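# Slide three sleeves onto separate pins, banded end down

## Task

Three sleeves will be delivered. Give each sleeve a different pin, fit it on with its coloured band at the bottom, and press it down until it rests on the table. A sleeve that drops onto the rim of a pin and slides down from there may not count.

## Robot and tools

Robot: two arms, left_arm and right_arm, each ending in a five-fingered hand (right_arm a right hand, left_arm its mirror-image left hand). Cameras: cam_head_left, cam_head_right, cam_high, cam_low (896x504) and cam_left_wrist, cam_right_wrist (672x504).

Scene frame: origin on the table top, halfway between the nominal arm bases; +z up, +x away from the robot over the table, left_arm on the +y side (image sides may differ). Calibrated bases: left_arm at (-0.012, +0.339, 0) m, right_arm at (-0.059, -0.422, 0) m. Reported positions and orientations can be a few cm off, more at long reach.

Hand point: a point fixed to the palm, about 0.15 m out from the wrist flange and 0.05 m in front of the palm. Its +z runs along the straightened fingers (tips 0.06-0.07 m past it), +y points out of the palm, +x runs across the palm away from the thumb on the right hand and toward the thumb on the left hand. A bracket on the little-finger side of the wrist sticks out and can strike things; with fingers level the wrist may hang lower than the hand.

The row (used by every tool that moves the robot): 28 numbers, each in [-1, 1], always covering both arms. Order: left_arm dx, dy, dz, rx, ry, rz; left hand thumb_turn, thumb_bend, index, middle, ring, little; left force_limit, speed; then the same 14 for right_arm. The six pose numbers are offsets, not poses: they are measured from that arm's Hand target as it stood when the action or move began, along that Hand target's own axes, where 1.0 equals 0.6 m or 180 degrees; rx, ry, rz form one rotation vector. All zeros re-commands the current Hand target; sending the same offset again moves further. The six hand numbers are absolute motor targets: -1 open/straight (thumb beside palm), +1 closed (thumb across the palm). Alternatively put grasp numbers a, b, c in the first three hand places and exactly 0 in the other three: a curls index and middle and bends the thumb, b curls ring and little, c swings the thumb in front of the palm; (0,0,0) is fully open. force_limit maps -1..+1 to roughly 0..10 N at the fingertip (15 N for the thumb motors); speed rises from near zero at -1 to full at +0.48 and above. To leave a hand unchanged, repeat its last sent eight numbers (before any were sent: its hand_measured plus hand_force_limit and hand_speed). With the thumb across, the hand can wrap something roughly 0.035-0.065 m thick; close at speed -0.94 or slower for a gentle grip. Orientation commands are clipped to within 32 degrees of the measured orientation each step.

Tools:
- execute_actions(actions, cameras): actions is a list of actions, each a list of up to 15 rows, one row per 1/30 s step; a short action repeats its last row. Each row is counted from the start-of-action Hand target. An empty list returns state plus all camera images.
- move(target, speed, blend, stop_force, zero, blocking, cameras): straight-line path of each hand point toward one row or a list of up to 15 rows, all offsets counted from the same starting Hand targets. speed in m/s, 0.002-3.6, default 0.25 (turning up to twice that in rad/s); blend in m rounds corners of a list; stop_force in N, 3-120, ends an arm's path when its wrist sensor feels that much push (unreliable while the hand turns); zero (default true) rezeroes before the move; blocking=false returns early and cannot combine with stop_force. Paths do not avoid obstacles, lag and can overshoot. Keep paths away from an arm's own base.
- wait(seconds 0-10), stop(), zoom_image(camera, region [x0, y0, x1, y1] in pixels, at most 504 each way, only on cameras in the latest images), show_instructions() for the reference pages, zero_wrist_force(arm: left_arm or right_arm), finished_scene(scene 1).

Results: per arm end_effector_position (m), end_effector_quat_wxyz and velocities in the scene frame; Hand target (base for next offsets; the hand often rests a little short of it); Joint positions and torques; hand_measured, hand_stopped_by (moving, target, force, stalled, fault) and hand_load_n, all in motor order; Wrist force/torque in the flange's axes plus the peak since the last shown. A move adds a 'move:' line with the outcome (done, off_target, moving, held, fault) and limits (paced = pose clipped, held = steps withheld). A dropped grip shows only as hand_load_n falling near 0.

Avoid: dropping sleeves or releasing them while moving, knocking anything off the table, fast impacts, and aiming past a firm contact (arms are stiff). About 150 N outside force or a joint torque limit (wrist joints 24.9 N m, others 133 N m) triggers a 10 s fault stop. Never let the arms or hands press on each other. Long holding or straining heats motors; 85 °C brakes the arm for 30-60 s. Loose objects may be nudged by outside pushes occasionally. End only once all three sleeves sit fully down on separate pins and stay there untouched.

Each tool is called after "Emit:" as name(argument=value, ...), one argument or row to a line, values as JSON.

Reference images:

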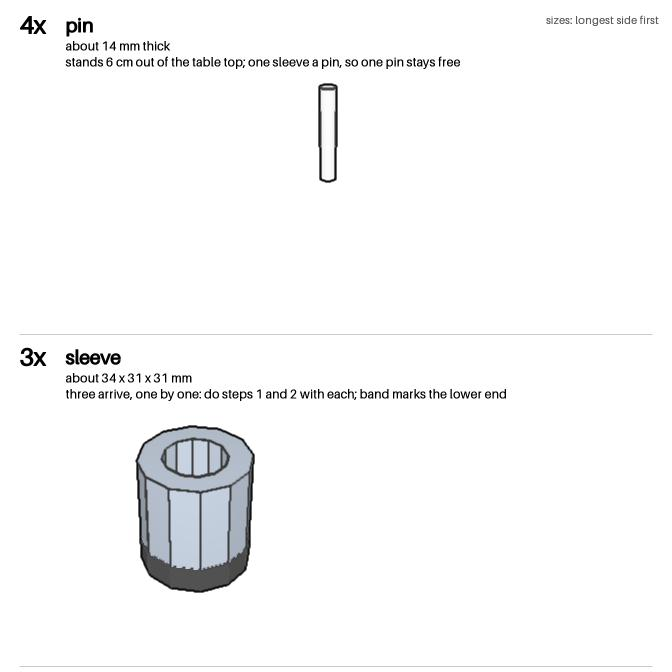

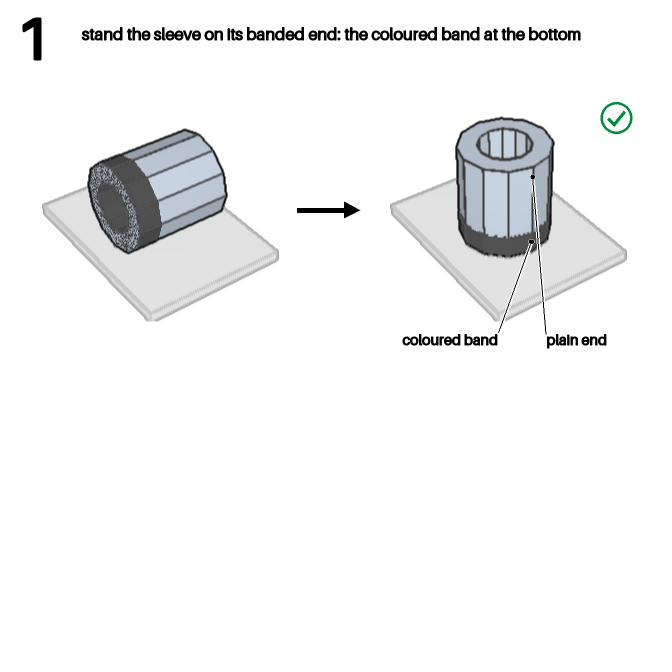

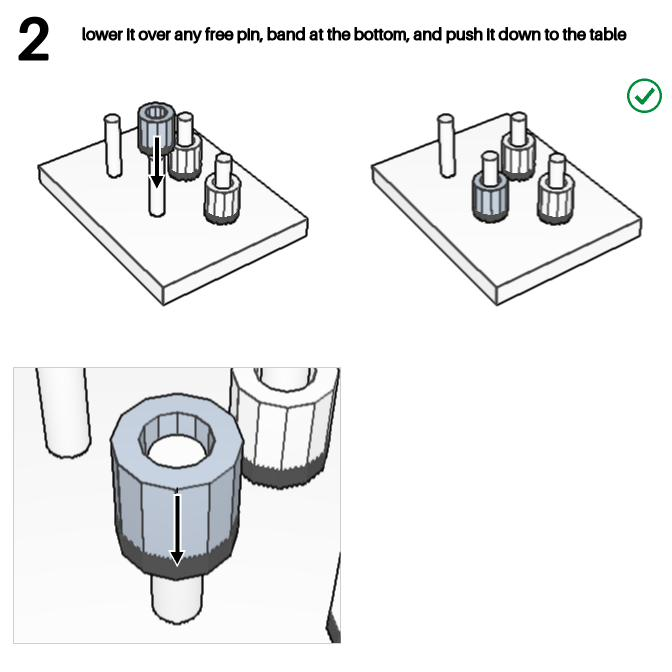

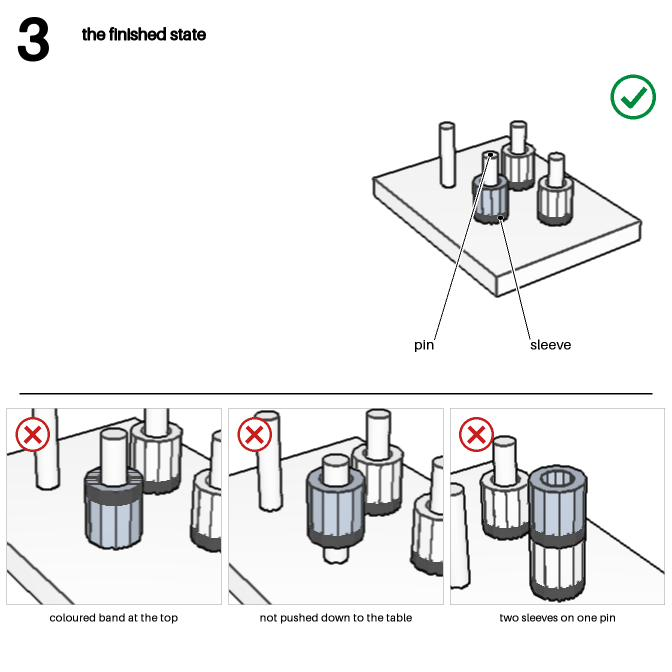

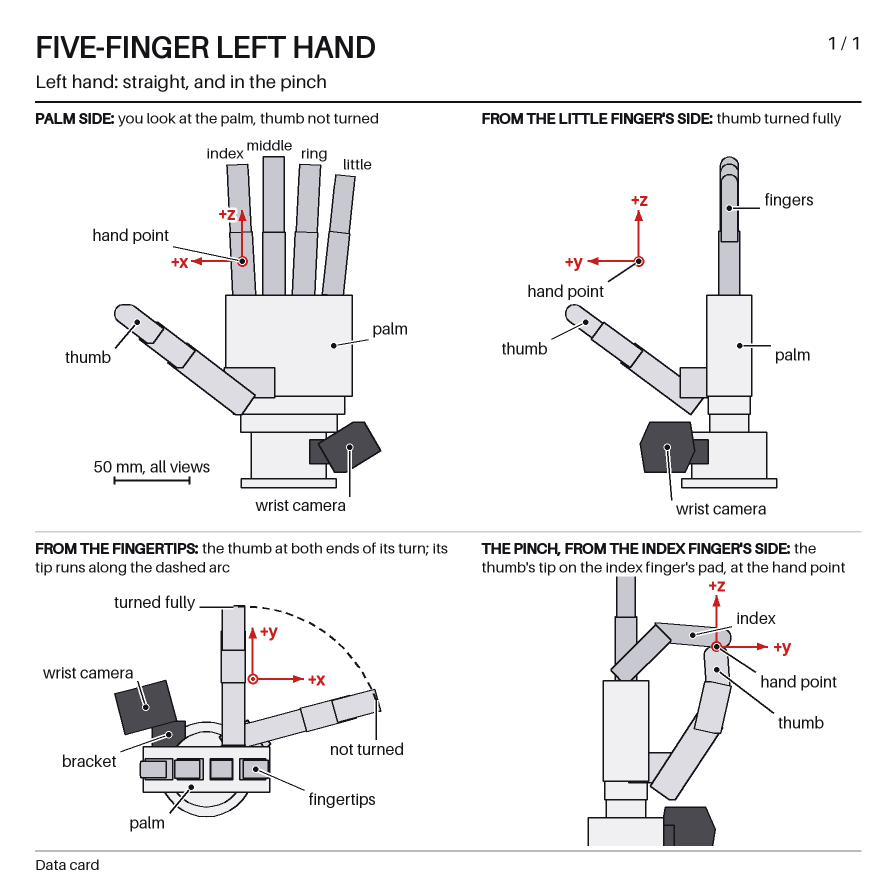

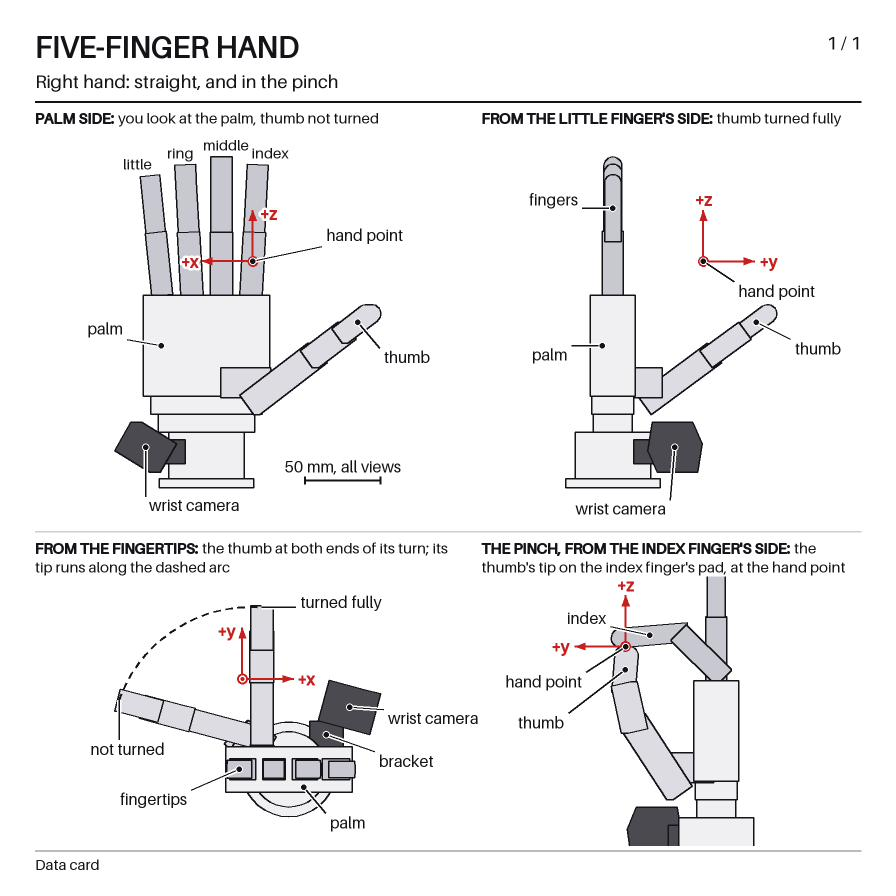

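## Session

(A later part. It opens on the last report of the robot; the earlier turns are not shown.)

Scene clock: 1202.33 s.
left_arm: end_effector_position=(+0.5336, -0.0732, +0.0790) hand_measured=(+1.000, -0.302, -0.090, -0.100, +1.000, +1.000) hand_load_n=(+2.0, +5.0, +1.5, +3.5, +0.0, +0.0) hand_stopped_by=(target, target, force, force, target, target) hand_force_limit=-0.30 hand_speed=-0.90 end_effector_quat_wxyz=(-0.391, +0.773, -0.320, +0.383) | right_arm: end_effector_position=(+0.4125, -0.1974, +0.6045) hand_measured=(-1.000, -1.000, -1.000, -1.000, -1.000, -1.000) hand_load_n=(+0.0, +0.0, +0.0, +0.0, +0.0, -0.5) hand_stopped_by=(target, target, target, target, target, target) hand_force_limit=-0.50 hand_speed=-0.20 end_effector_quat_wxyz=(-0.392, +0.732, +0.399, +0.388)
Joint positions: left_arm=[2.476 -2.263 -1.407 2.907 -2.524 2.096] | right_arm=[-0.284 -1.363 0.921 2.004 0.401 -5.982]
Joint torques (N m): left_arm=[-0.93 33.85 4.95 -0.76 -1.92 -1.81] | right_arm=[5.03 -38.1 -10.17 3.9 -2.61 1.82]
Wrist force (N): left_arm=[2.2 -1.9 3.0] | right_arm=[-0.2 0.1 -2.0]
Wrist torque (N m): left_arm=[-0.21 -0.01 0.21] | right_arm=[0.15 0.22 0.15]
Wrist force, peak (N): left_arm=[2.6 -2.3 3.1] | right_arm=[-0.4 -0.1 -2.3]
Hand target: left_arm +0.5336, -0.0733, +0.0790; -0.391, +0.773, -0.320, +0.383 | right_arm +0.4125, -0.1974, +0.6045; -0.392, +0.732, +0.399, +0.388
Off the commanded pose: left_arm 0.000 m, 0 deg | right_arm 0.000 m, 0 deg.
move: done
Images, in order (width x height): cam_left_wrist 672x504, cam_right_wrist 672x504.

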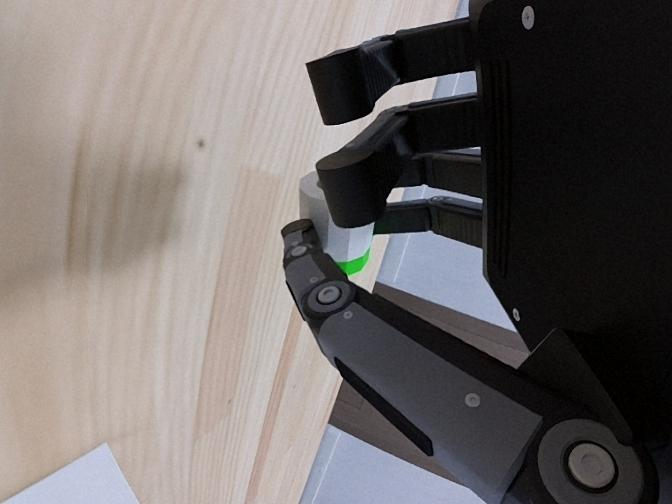

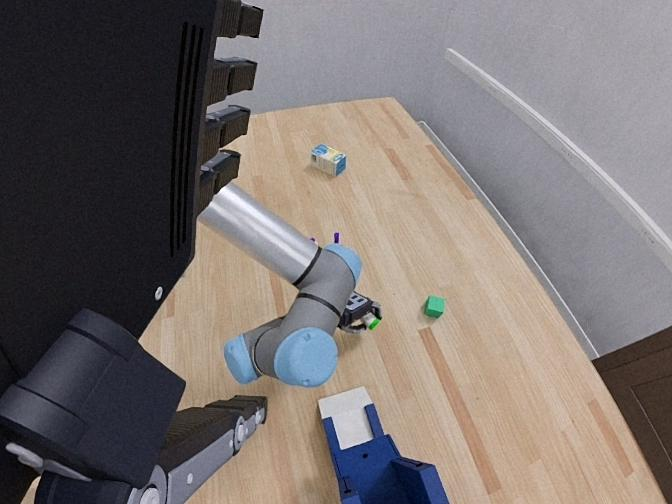

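Emit:
move(
  target=[
    [0.0684,-0.1704,-0.0796,0,0,0,1,-0.3,0.2,0.25,1,1,-0.3,-0.9,0,0,0,0,0,0,-1,-1,-1,-1,-1,-1,-0.5,-0.2],
    [-0.2307,-0.3607,-0.0172,0.0834,-0.0440,0.5161,1,-0.3,0.2,0.25,1,1,-0.3,-0.9,0,0,0,0,0,0,-1,-1,-1,-1,-1,-1,-0.5,-0.2],
  ],
  speed=0.3,
  blend=[0.04,0],
  cameras=["all"],
)

Scene clock: 1227.63 s.
left_arm: end_effector_position=(+0.4976, +0.1390, +0.2197) hand_measured=(+1.000, -0.302, -0.090, -0.100, +1.000, +1.000) hand_load_n=(+2.0, +4.5, +1.5, +3.5, +0.0, +0.0) hand_stopped_by=(target, target, force, force, target, target) hand_force_limit=-0.30 hand_speed=-0.90 end_effector_quat_wxyz=(+0.652, -0.272, +0.707, +0.032) | right_arm: end_effector_position=(+0.4125, -0.1974, +0.6045) hand_measured=(-1.000, -1.000, -1.000, -1.000, -1.000, -1.000) hand_load_n=(+0.0, +0.0, +0.0, +0.0, +0.0, +0.0) hand_stopped_by=(target, target, target, target, target, target) hand_force_limit=-0.50 hand_speed=-0.20 end_effector_quat_wxyz=(-0.392, +0.732, +0.399, +0.388)
Joint positions: left_arm=[2.629 -1.839 -1.755 3.342 -2.514 4.188] | right_arm=[-0.284 -1.363 0.921 2.004 0.401 -5.982]
Joint torques (N m): left_arm=[-8.42 19.48 27.28 -1.43 -1.73 1.94] | right_arm=[4.56 -38.26 -10.46 3.92 -3.58 1.6]
Wrist force (N): left_arm=[-0.7 -0.6 1.9] | right_arm=[-0.2 0.2 -1.8]
Wrist torque (N m): left_arm=[-0.23 0.01 0.03] | right_arm=[0.15 0.21 0.15]
Wrist force, peak (N): left_arm=[3.0 -3.4 2.4] | right_arm=[-0.1 -0.1 -2.3]
Hand target: left_arm +0.4976, +0.1390, +0.2197; +0.652, -0.272, +0.707, +0.032 | right_arm +0.4125, -0.1974, +0.6045; -0.392, +0.732, +0.399, +0.388
Off the commanded pose: left_arm 0.000 m, 0 deg | right_arm 0.000 m, 0 deg.
move: done

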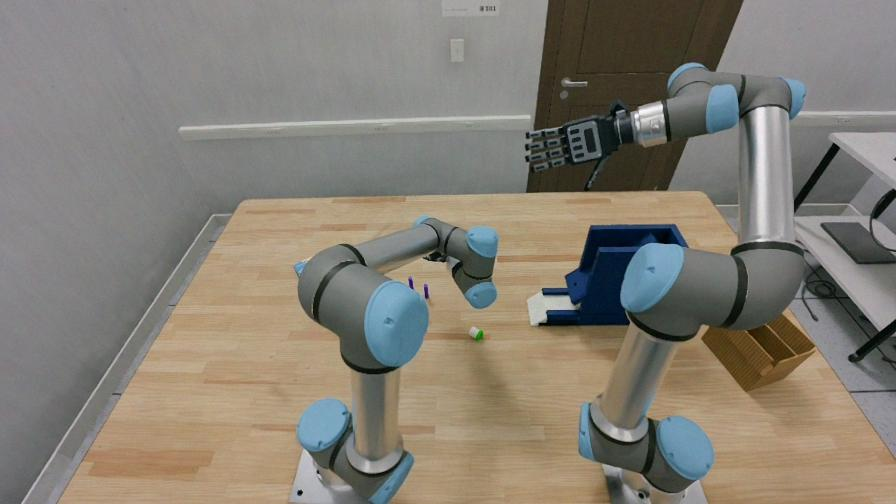

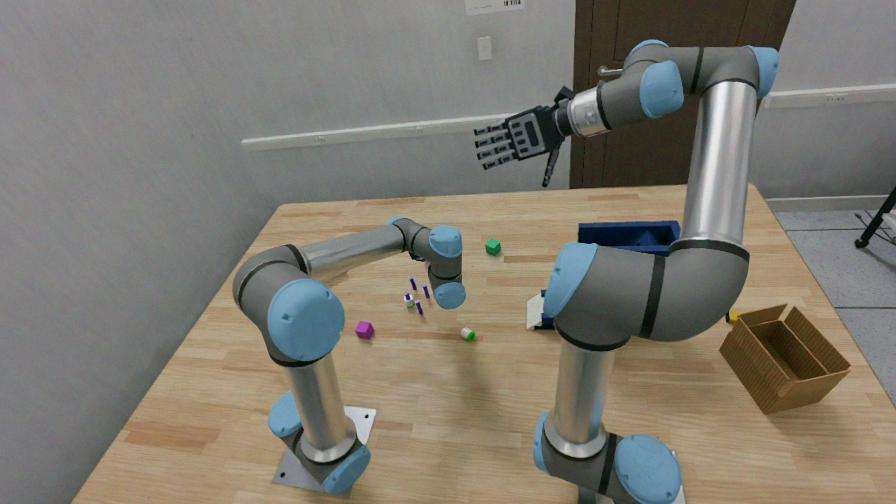

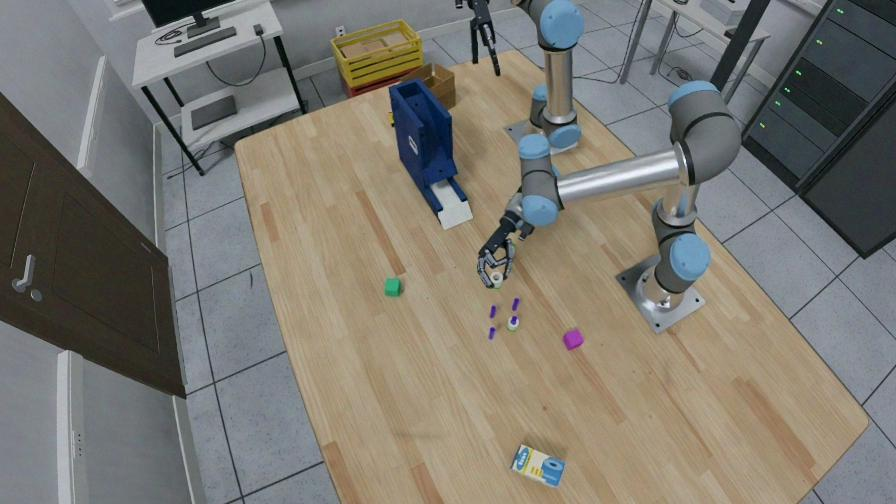

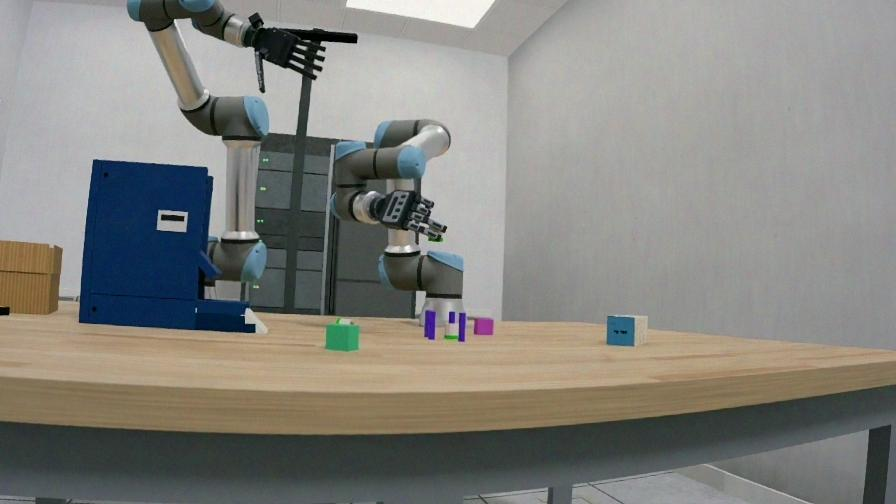

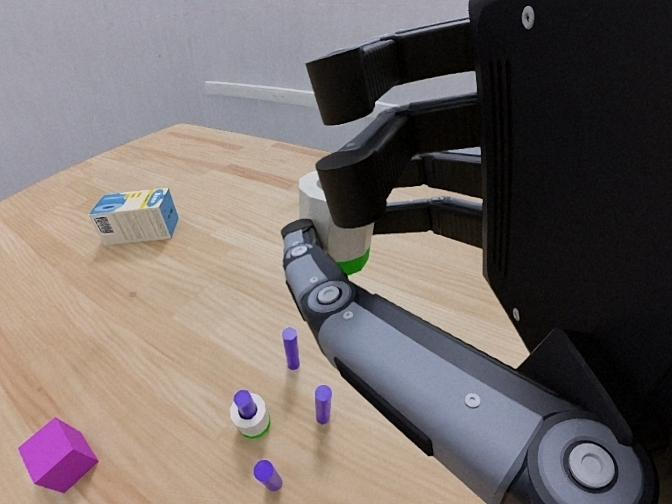

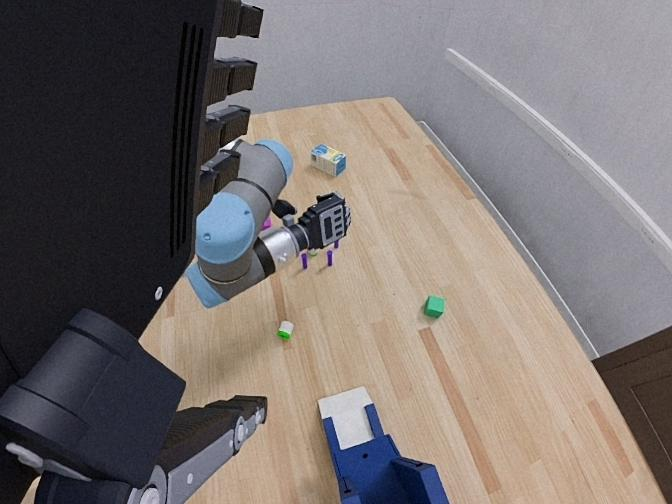

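Emit:
move(
  target=[0.1803,0.0585,0.0285,0,0,0,1,-0.3,0.2,0.25,1,1,-0.3,-0.9,0,0,0,0,0,0,-1,-1,-1,-1,-1,-1,-0.5,-0.2],
  speed=0.15,
  cameras=["all"],
)

Emit:
zoom_image(
  camera="cam_low",
  region=[400, 250, 490, 350],
)

Emit:
zoom_image(
  camera="cam_high",
  region=[450, 250, 550, 350],
)

Emit:
zoom_image(
  camera="cam_right_wrist",
  region=[270, 190, 390, 290],
)

Scene clock: 1234.17 s.
left_arm: end_effector_position=(+0.4980, +0.1386, +0.1046) hand_measured=(+1.000, -0.302, -0.090, -0.100, +1.000, +1.000) hand_load_n=(+2.0, +4.5, +1.5, +3.5, +0.0, +0.0) hand_stopped_by=(target, target, force, force, target, target) hand_force_limit=-0.30 hand_speed=-0.90 end_effector_quat_wxyz=(+0.652, -0.272, +0.707, +0.032) | right_arm: end_effector_position=(+0.4125, -0.1974, +0.6045) hand_measured=(-1.000, -1.000, -1.000, -1.000, -1.000, -1.000) hand_load_n=(+0.0, +0.5, +0.0, +0.0, +0.0, +0.0) hand_stopped_by=(target, target, target, target, target, target) hand_force_limit=-0.50 hand_speed=-0.20 end_effector_quat_wxyz=(-0.392, +0.732, +0.399, +0.388)
Joint positions: left_arm=[2.628 -1.997 -1.882 3.626 -2.514 4.188] | right_arm=[-0.284 -1.363 0.921 2.004 0.401 -5.982]
Joint torques (N m): left_arm=[-6.7 35.51 27.68 0.08 -1.31 -0.5] | right_arm=[4.26 -37.71 -10.11 4.09 -3.74 1.61]
Wrist force (N): left_arm=[-0.6 -1.0 2.0] | right_arm=[-0.5 0.1 -1.9]
Wrist torque (N m): left_arm=[-0.27 0.01 -0.04] | right_arm=[0.14 0.26 0.13]
Wrist force, peak (N): left_arm=[-2.2 -1.1 1.9] | right_arm=[-0.2 -0.1 -2.4]
Hand target: left_arm +0.4980, +0.1386, +0.1047; +0.652, -0.272, +0.707, +0.032 | right_arm +0.4125, -0.1974, +0.6045; -0.392, +0.732, +0.399, +0.388
Off the commanded pose: left_arm 0.000 m, 0 deg | right_arm 0.000 m, 0 deg.
move: done

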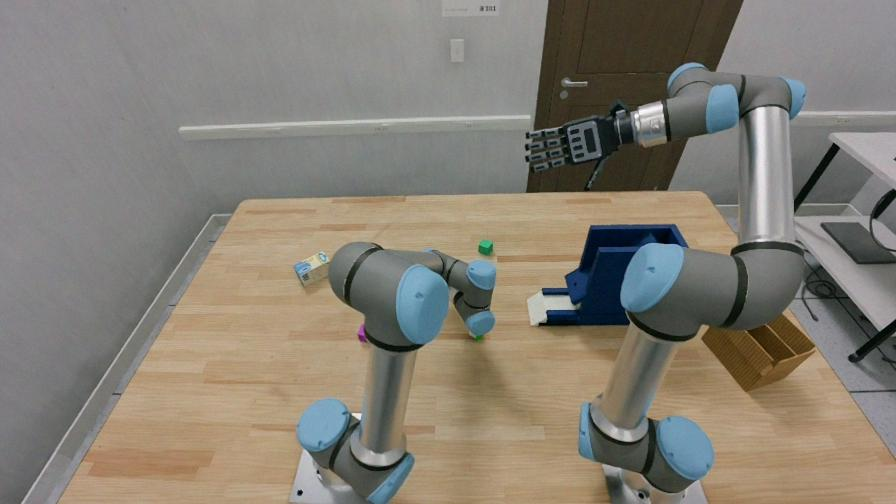

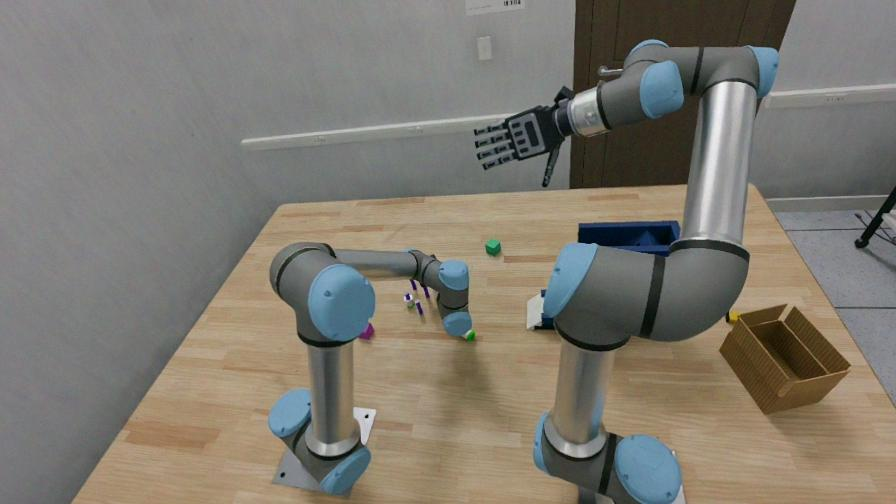

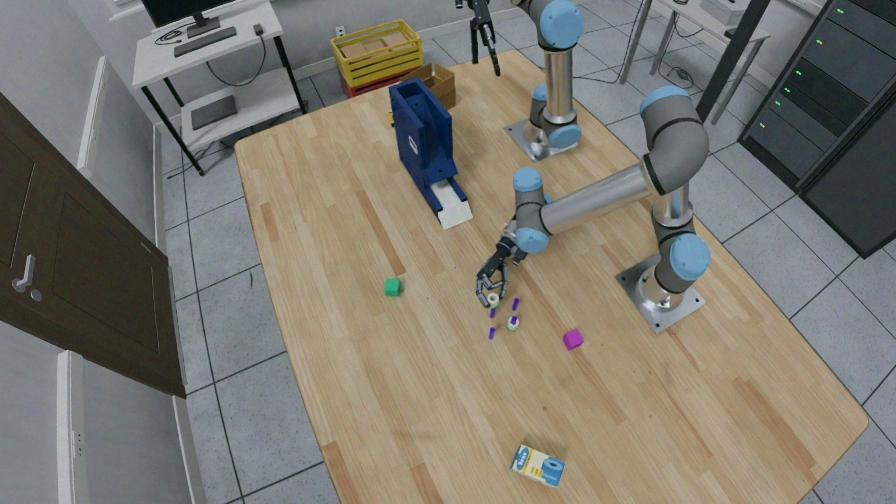

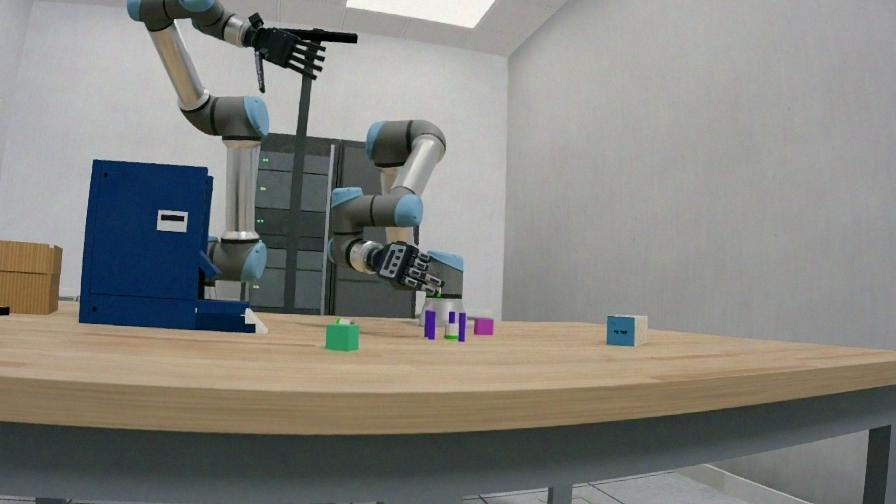

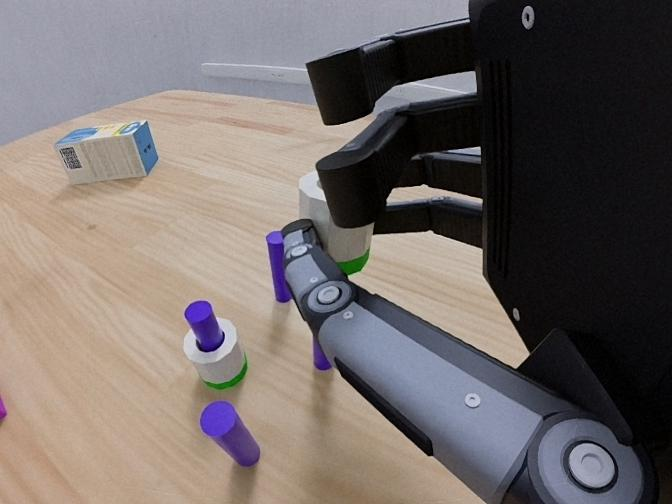

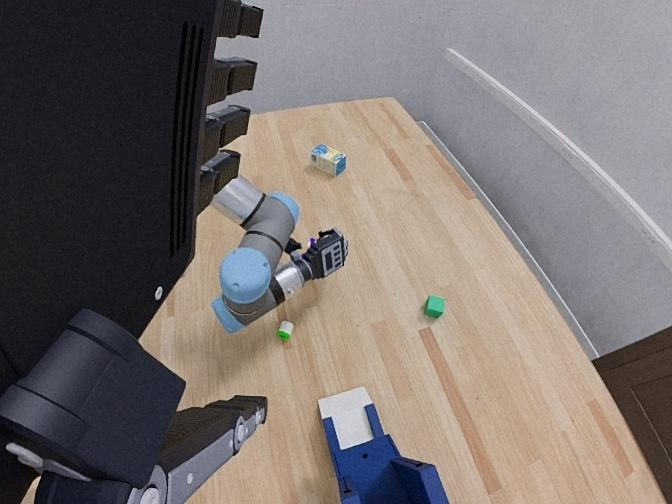

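Scaled by 5.040 from the camera's 896x504 image, which has a finer 1280x720 frame.

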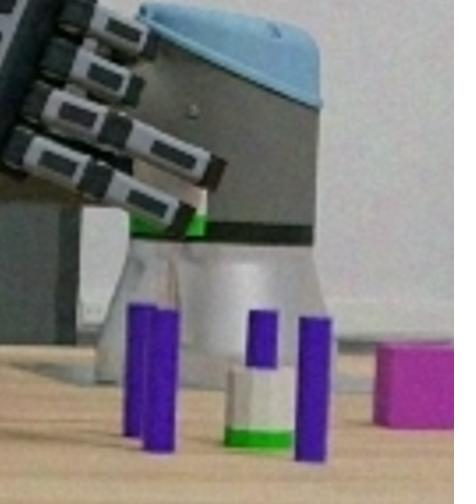

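Scaled by 5.040 from the camera's 896x504 image, which has a finer 1280x720 frame.

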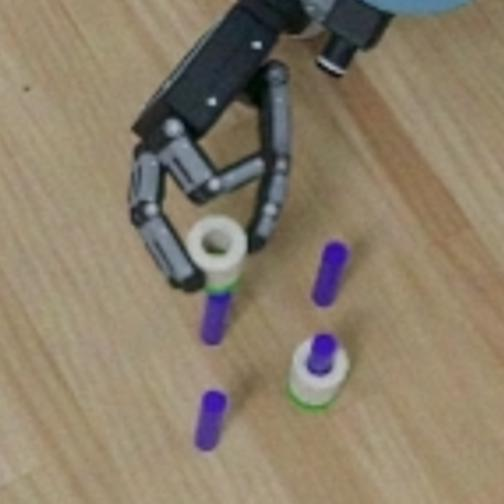

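Scaled by 4.200 from the camera's 672x504 image, which has a finer 960x720 frame.

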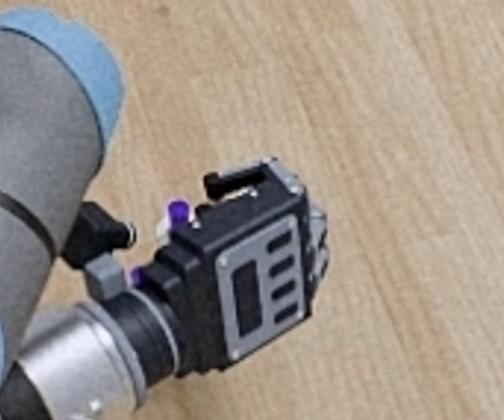

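Emit:
zoom_image(
  camera="cam_high",
  region=[474, 286, 524, 342],
)

Emit:
zoom_image(
  camera="cam_low",
  region=[415, 280, 475, 345],
)

Scaled by 9.000 from the camera's 896x504 image, which has a finer 1280x720 frame.

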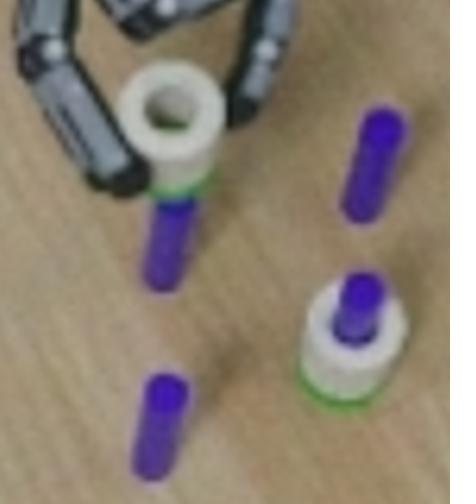

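Scaled by 7.754 from the camera's 896x504 image, which has a finer 1280x720 frame.

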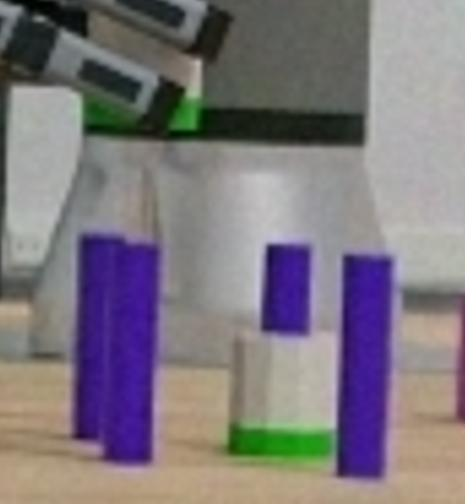

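Emit:
move(
  target=[0,0,0,0,0,0,1,-0.3,0.2,0.25,1,1,-0.3,-0.9,-0.1187,0.0421,0.5002,-0.0948,-0.0567,0.1241,-1,-1,-1,-1,-1,-1,-0.5,-0.2],
  speed=0.25,
  cameras=["cam_head_left","cam_high","cam_right_wrist"],
)

Scene clock: 1286.20 s.
left_arm: end_effector_position=(+0.4980, +0.1386, +0.1047) hand_measured=(+1.000, -0.302, -0.090, -0.100, +1.000, +1.000) hand_load_n=(+2.0, +4.5, +1.5, +3.5, +0.0, +0.0) hand_stopped_by=(target, target, force, force, target, target) hand_force_limit=-0.30 hand_speed=-0.90 end_effector_quat_wxyz=(+0.652, -0.272, +0.707, +0.032) | right_arm: end_effector_position=(+0.4848, +0.0387, +0.4178) hand_measured=(-1.000, -1.000, -1.000, -1.000, -1.000, -1.000) hand_load_n=(+0.0, +0.0, +0.0, +0.0, +0.0, +0.0) hand_stopped_by=(target, target, target, target, target, target) hand_force_limit=-0.50 hand_speed=-0.20 end_effector_quat_wxyz=(-0.311, +0.876, +0.221, +0.294)
Joint positions: left_arm=[2.628 -1.997 -1.882 3.626 -2.514 4.188] | right_arm=[0.413 -0.867 0.318 1.346 1.088 -4.589]
Joint torques (N m): left_arm=[0.75 24.93 27.7 2.07 0.37 -2.15] | right_arm=[4.38 -58.09 -15.4 -0.73 1.32 2.05]
Wrist force (N): left_arm=[-0.4 -1.1 1.9] | right_arm=[-0.7 0.0 -2.0]
Wrist torque (N m): left_arm=[-0.28 -0.02 -0.03] | right_arm=[0.15 0.27 0.11]
Wrist force, peak (N): left_arm=[-0.6 -1.0 2.4] | right_arm=[-0.1 -0.6 -3.7]
Hand target: left_arm +0.4980, +0.1386, +0.1047; +0.652, -0.272, +0.707, +0.032 | right_arm +0.4848, +0.0387, +0.4179; -0.311, +0.876, +0.221, +0.294
Off the commanded pose: left_arm 0.000 m, 0 deg | right_arm 0.000 m, 0 deg.
move: done
Images, in order (width x height): cam_head_left 896x504, cam_high 896x504, cam_right_wrist 672x504.

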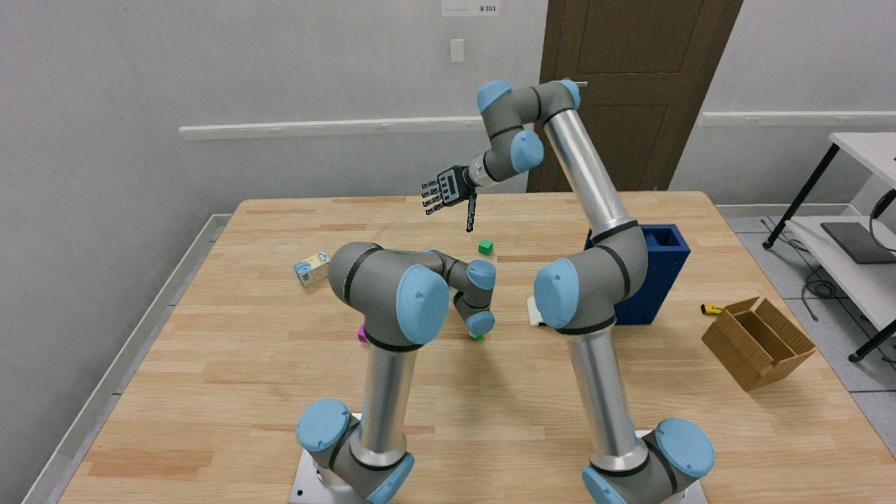

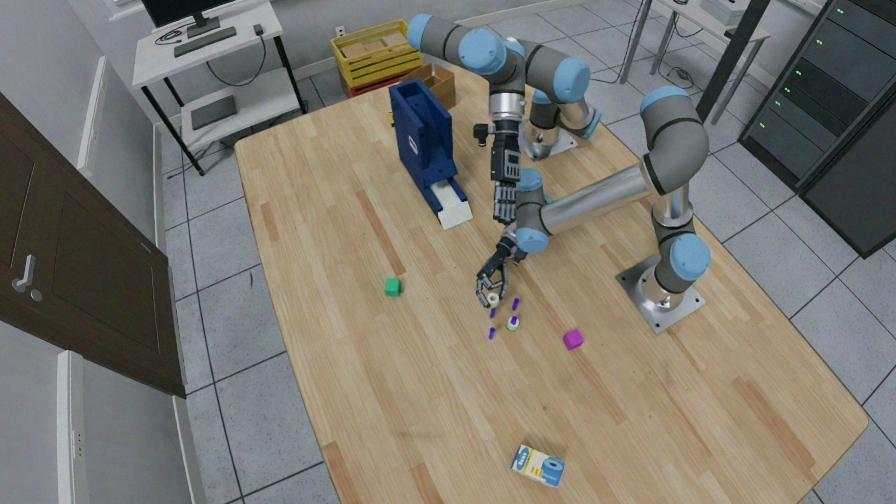

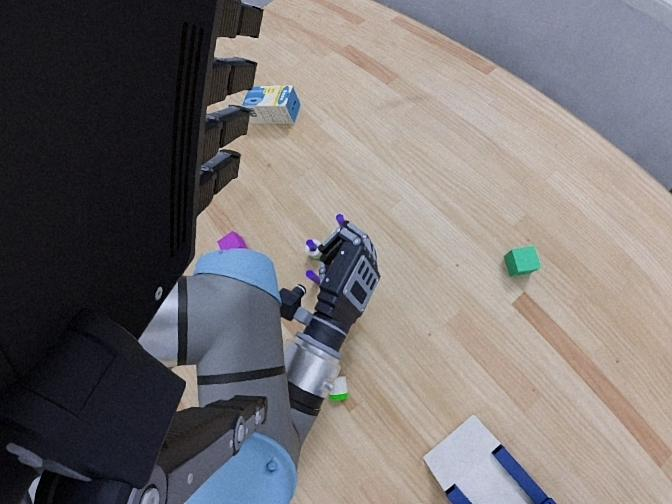

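Emit:
zoom_image(
  camera="cam_right_wrist",
  region=[290, 200, 390, 300],
)

Scaled by 5.040 from the camera's 672x504 image, which has a finer 960x720 frame.

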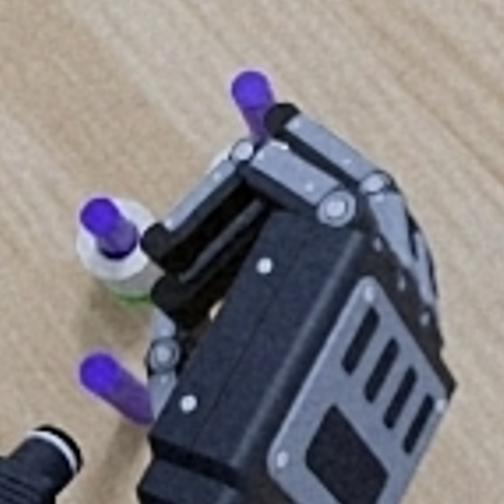

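Emit:
zoom_image(
  camera="cam_high",
  region=[482, 288, 506, 322],
)

Emit:
zoom_image(
  camera="cam_high",
  region=[502, 308, 526, 342],
)

Scaled by 14.824 from the camera's 896x504 image, which has a finer 1280x720 frame.

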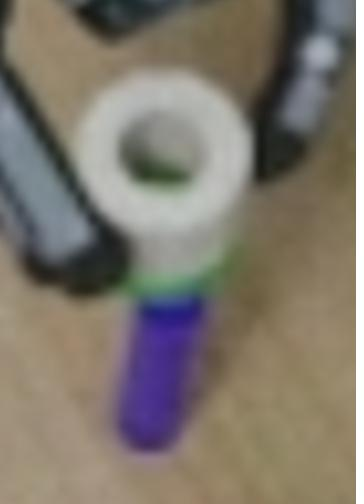

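Scaled by 14.824 from the camera's 896x504 image, which has a finer 1280x720 frame.

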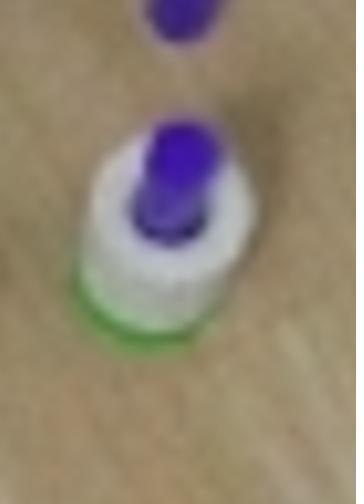

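Emit:
execute_actions(
  actions=[],
  cameras=["cam_left_wrist","cam_low","cam_high"],
)

Emit:
zoom_image(
  camera="cam_left_wrist",
  region=[270, 150, 400, 290],
)

Emit:
zoom_image(
  camera="cam_low",
  region=[415, 280, 450, 345],
)

Scene clock: 1311.40 s.
left_arm: end_effector_position=(+0.4980, +0.1386, +0.1047) hand_measured=(+1.000, -0.302, -0.090, -0.100, +1.000, +1.000) hand_load_n=(+2.0, +5.0, +1.5, +3.5, +0.0, +0.0) hand_stopped_by=(target, target, force, force, target, target) hand_force_limit=-0.30 hand_speed=-0.90 end_effector_quat_wxyz=(+0.652, -0.272, +0.707, +0.032) | right_arm: end_effector_position=(+0.4848, +0.0387, +0.4179) hand_measured=(-1.000, -1.000, -1.000, -1.000, -1.000, -1.000) hand_load_n=(+0.0, +0.0, +0.0, +0.0, +0.0, +0.0) hand_stopped_by=(target, target, target, target, target, target) hand_force_limit=-0.50 hand_speed=-0.20 end_effector_quat_wxyz=(-0.311, +0.876, +0.221, +0.294)
Joint positions: left_arm=[2.628 -1.997 -1.882 3.626 -2.514 4.188] | right_arm=[0.413 -0.867 0.318 1.346 1.088 -4.589]
Joint velocities: within noise
Joint torques (N m): left_arm=[0.77 24.13 26.88 -1.96 0.02 -2.23] | right_arm=[4.47 -57.7 -23.51 2.71 1.7 1.13]
Motor temperatures (°C): left_arm=[27 35 41 36 40 33] | right_arm=[29 27 31 35 39 34]
Wrist force (N): left_arm=[-0.5 -0.9 1.9] | right_arm=[-0.8 -0.2 -2.2]
Wrist torque (N m): left_arm=[-0.25 -0.01 -0.04] | right_arm=[0.12 0.29 0.08]
Wrist force, peak (N): left_arm=[-0.7 -1.2 2.1] | right_arm=[-0.7 -0.2 -2.6]
Hand target: left_arm +0.4980, +0.1386, +0.1047; +0.652, -0.272, +0.707, +0.032 | right_arm +0.4848, +0.0387, +0.4179; -0.311, +0.876, +0.221, +0.294
Off the commanded pose: left_arm 0.000 m, 0 deg | right_arm 0.000 m, 0 deg.
Images, in order (width x height): cam_high 896x504, cam_low 896x504, cam_left_wrist 672x504.

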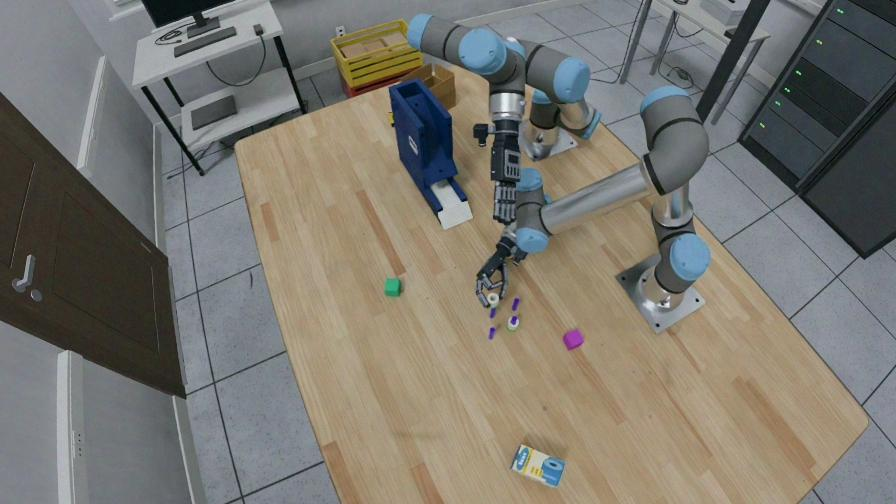

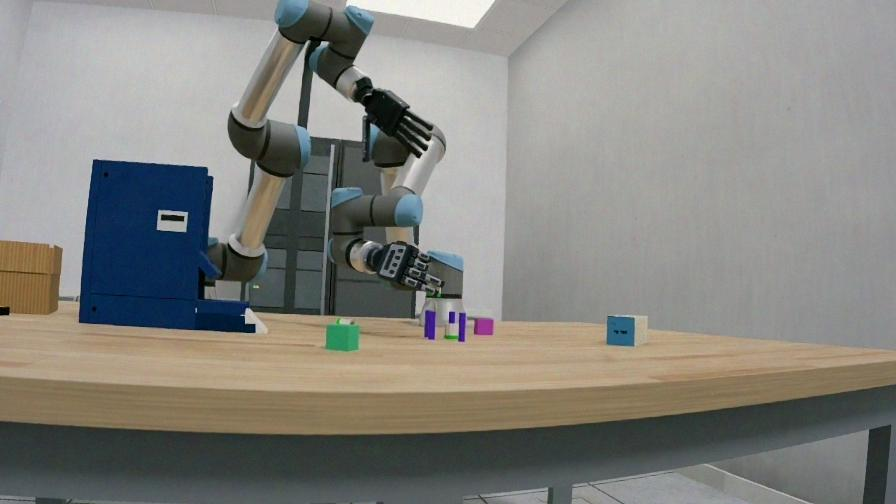

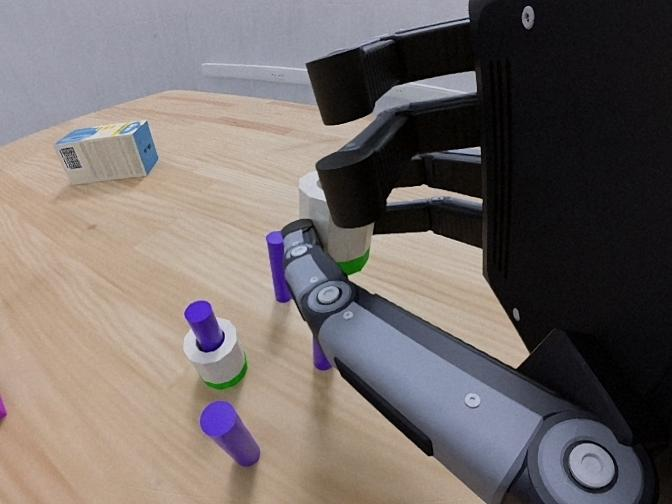

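Scaled by 3.600 from the camera's 672x504 image, which has a finer 960x720 frame.

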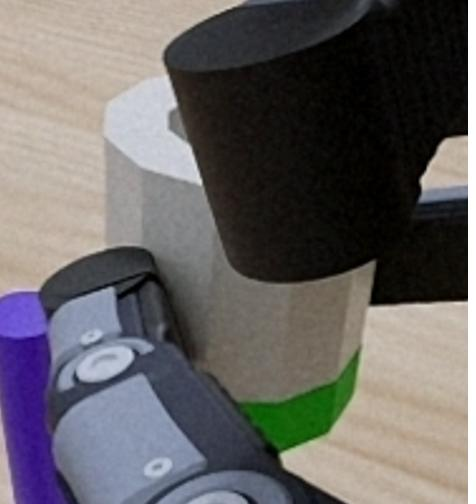

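Scaled by 7.754 from the camera's 896x504 image, which has a finer 1280x720 frame.

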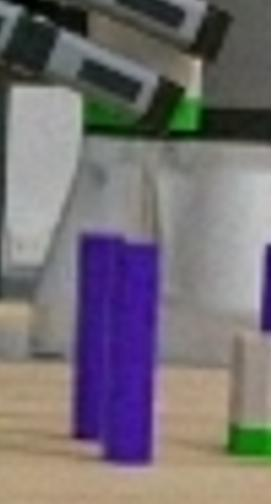

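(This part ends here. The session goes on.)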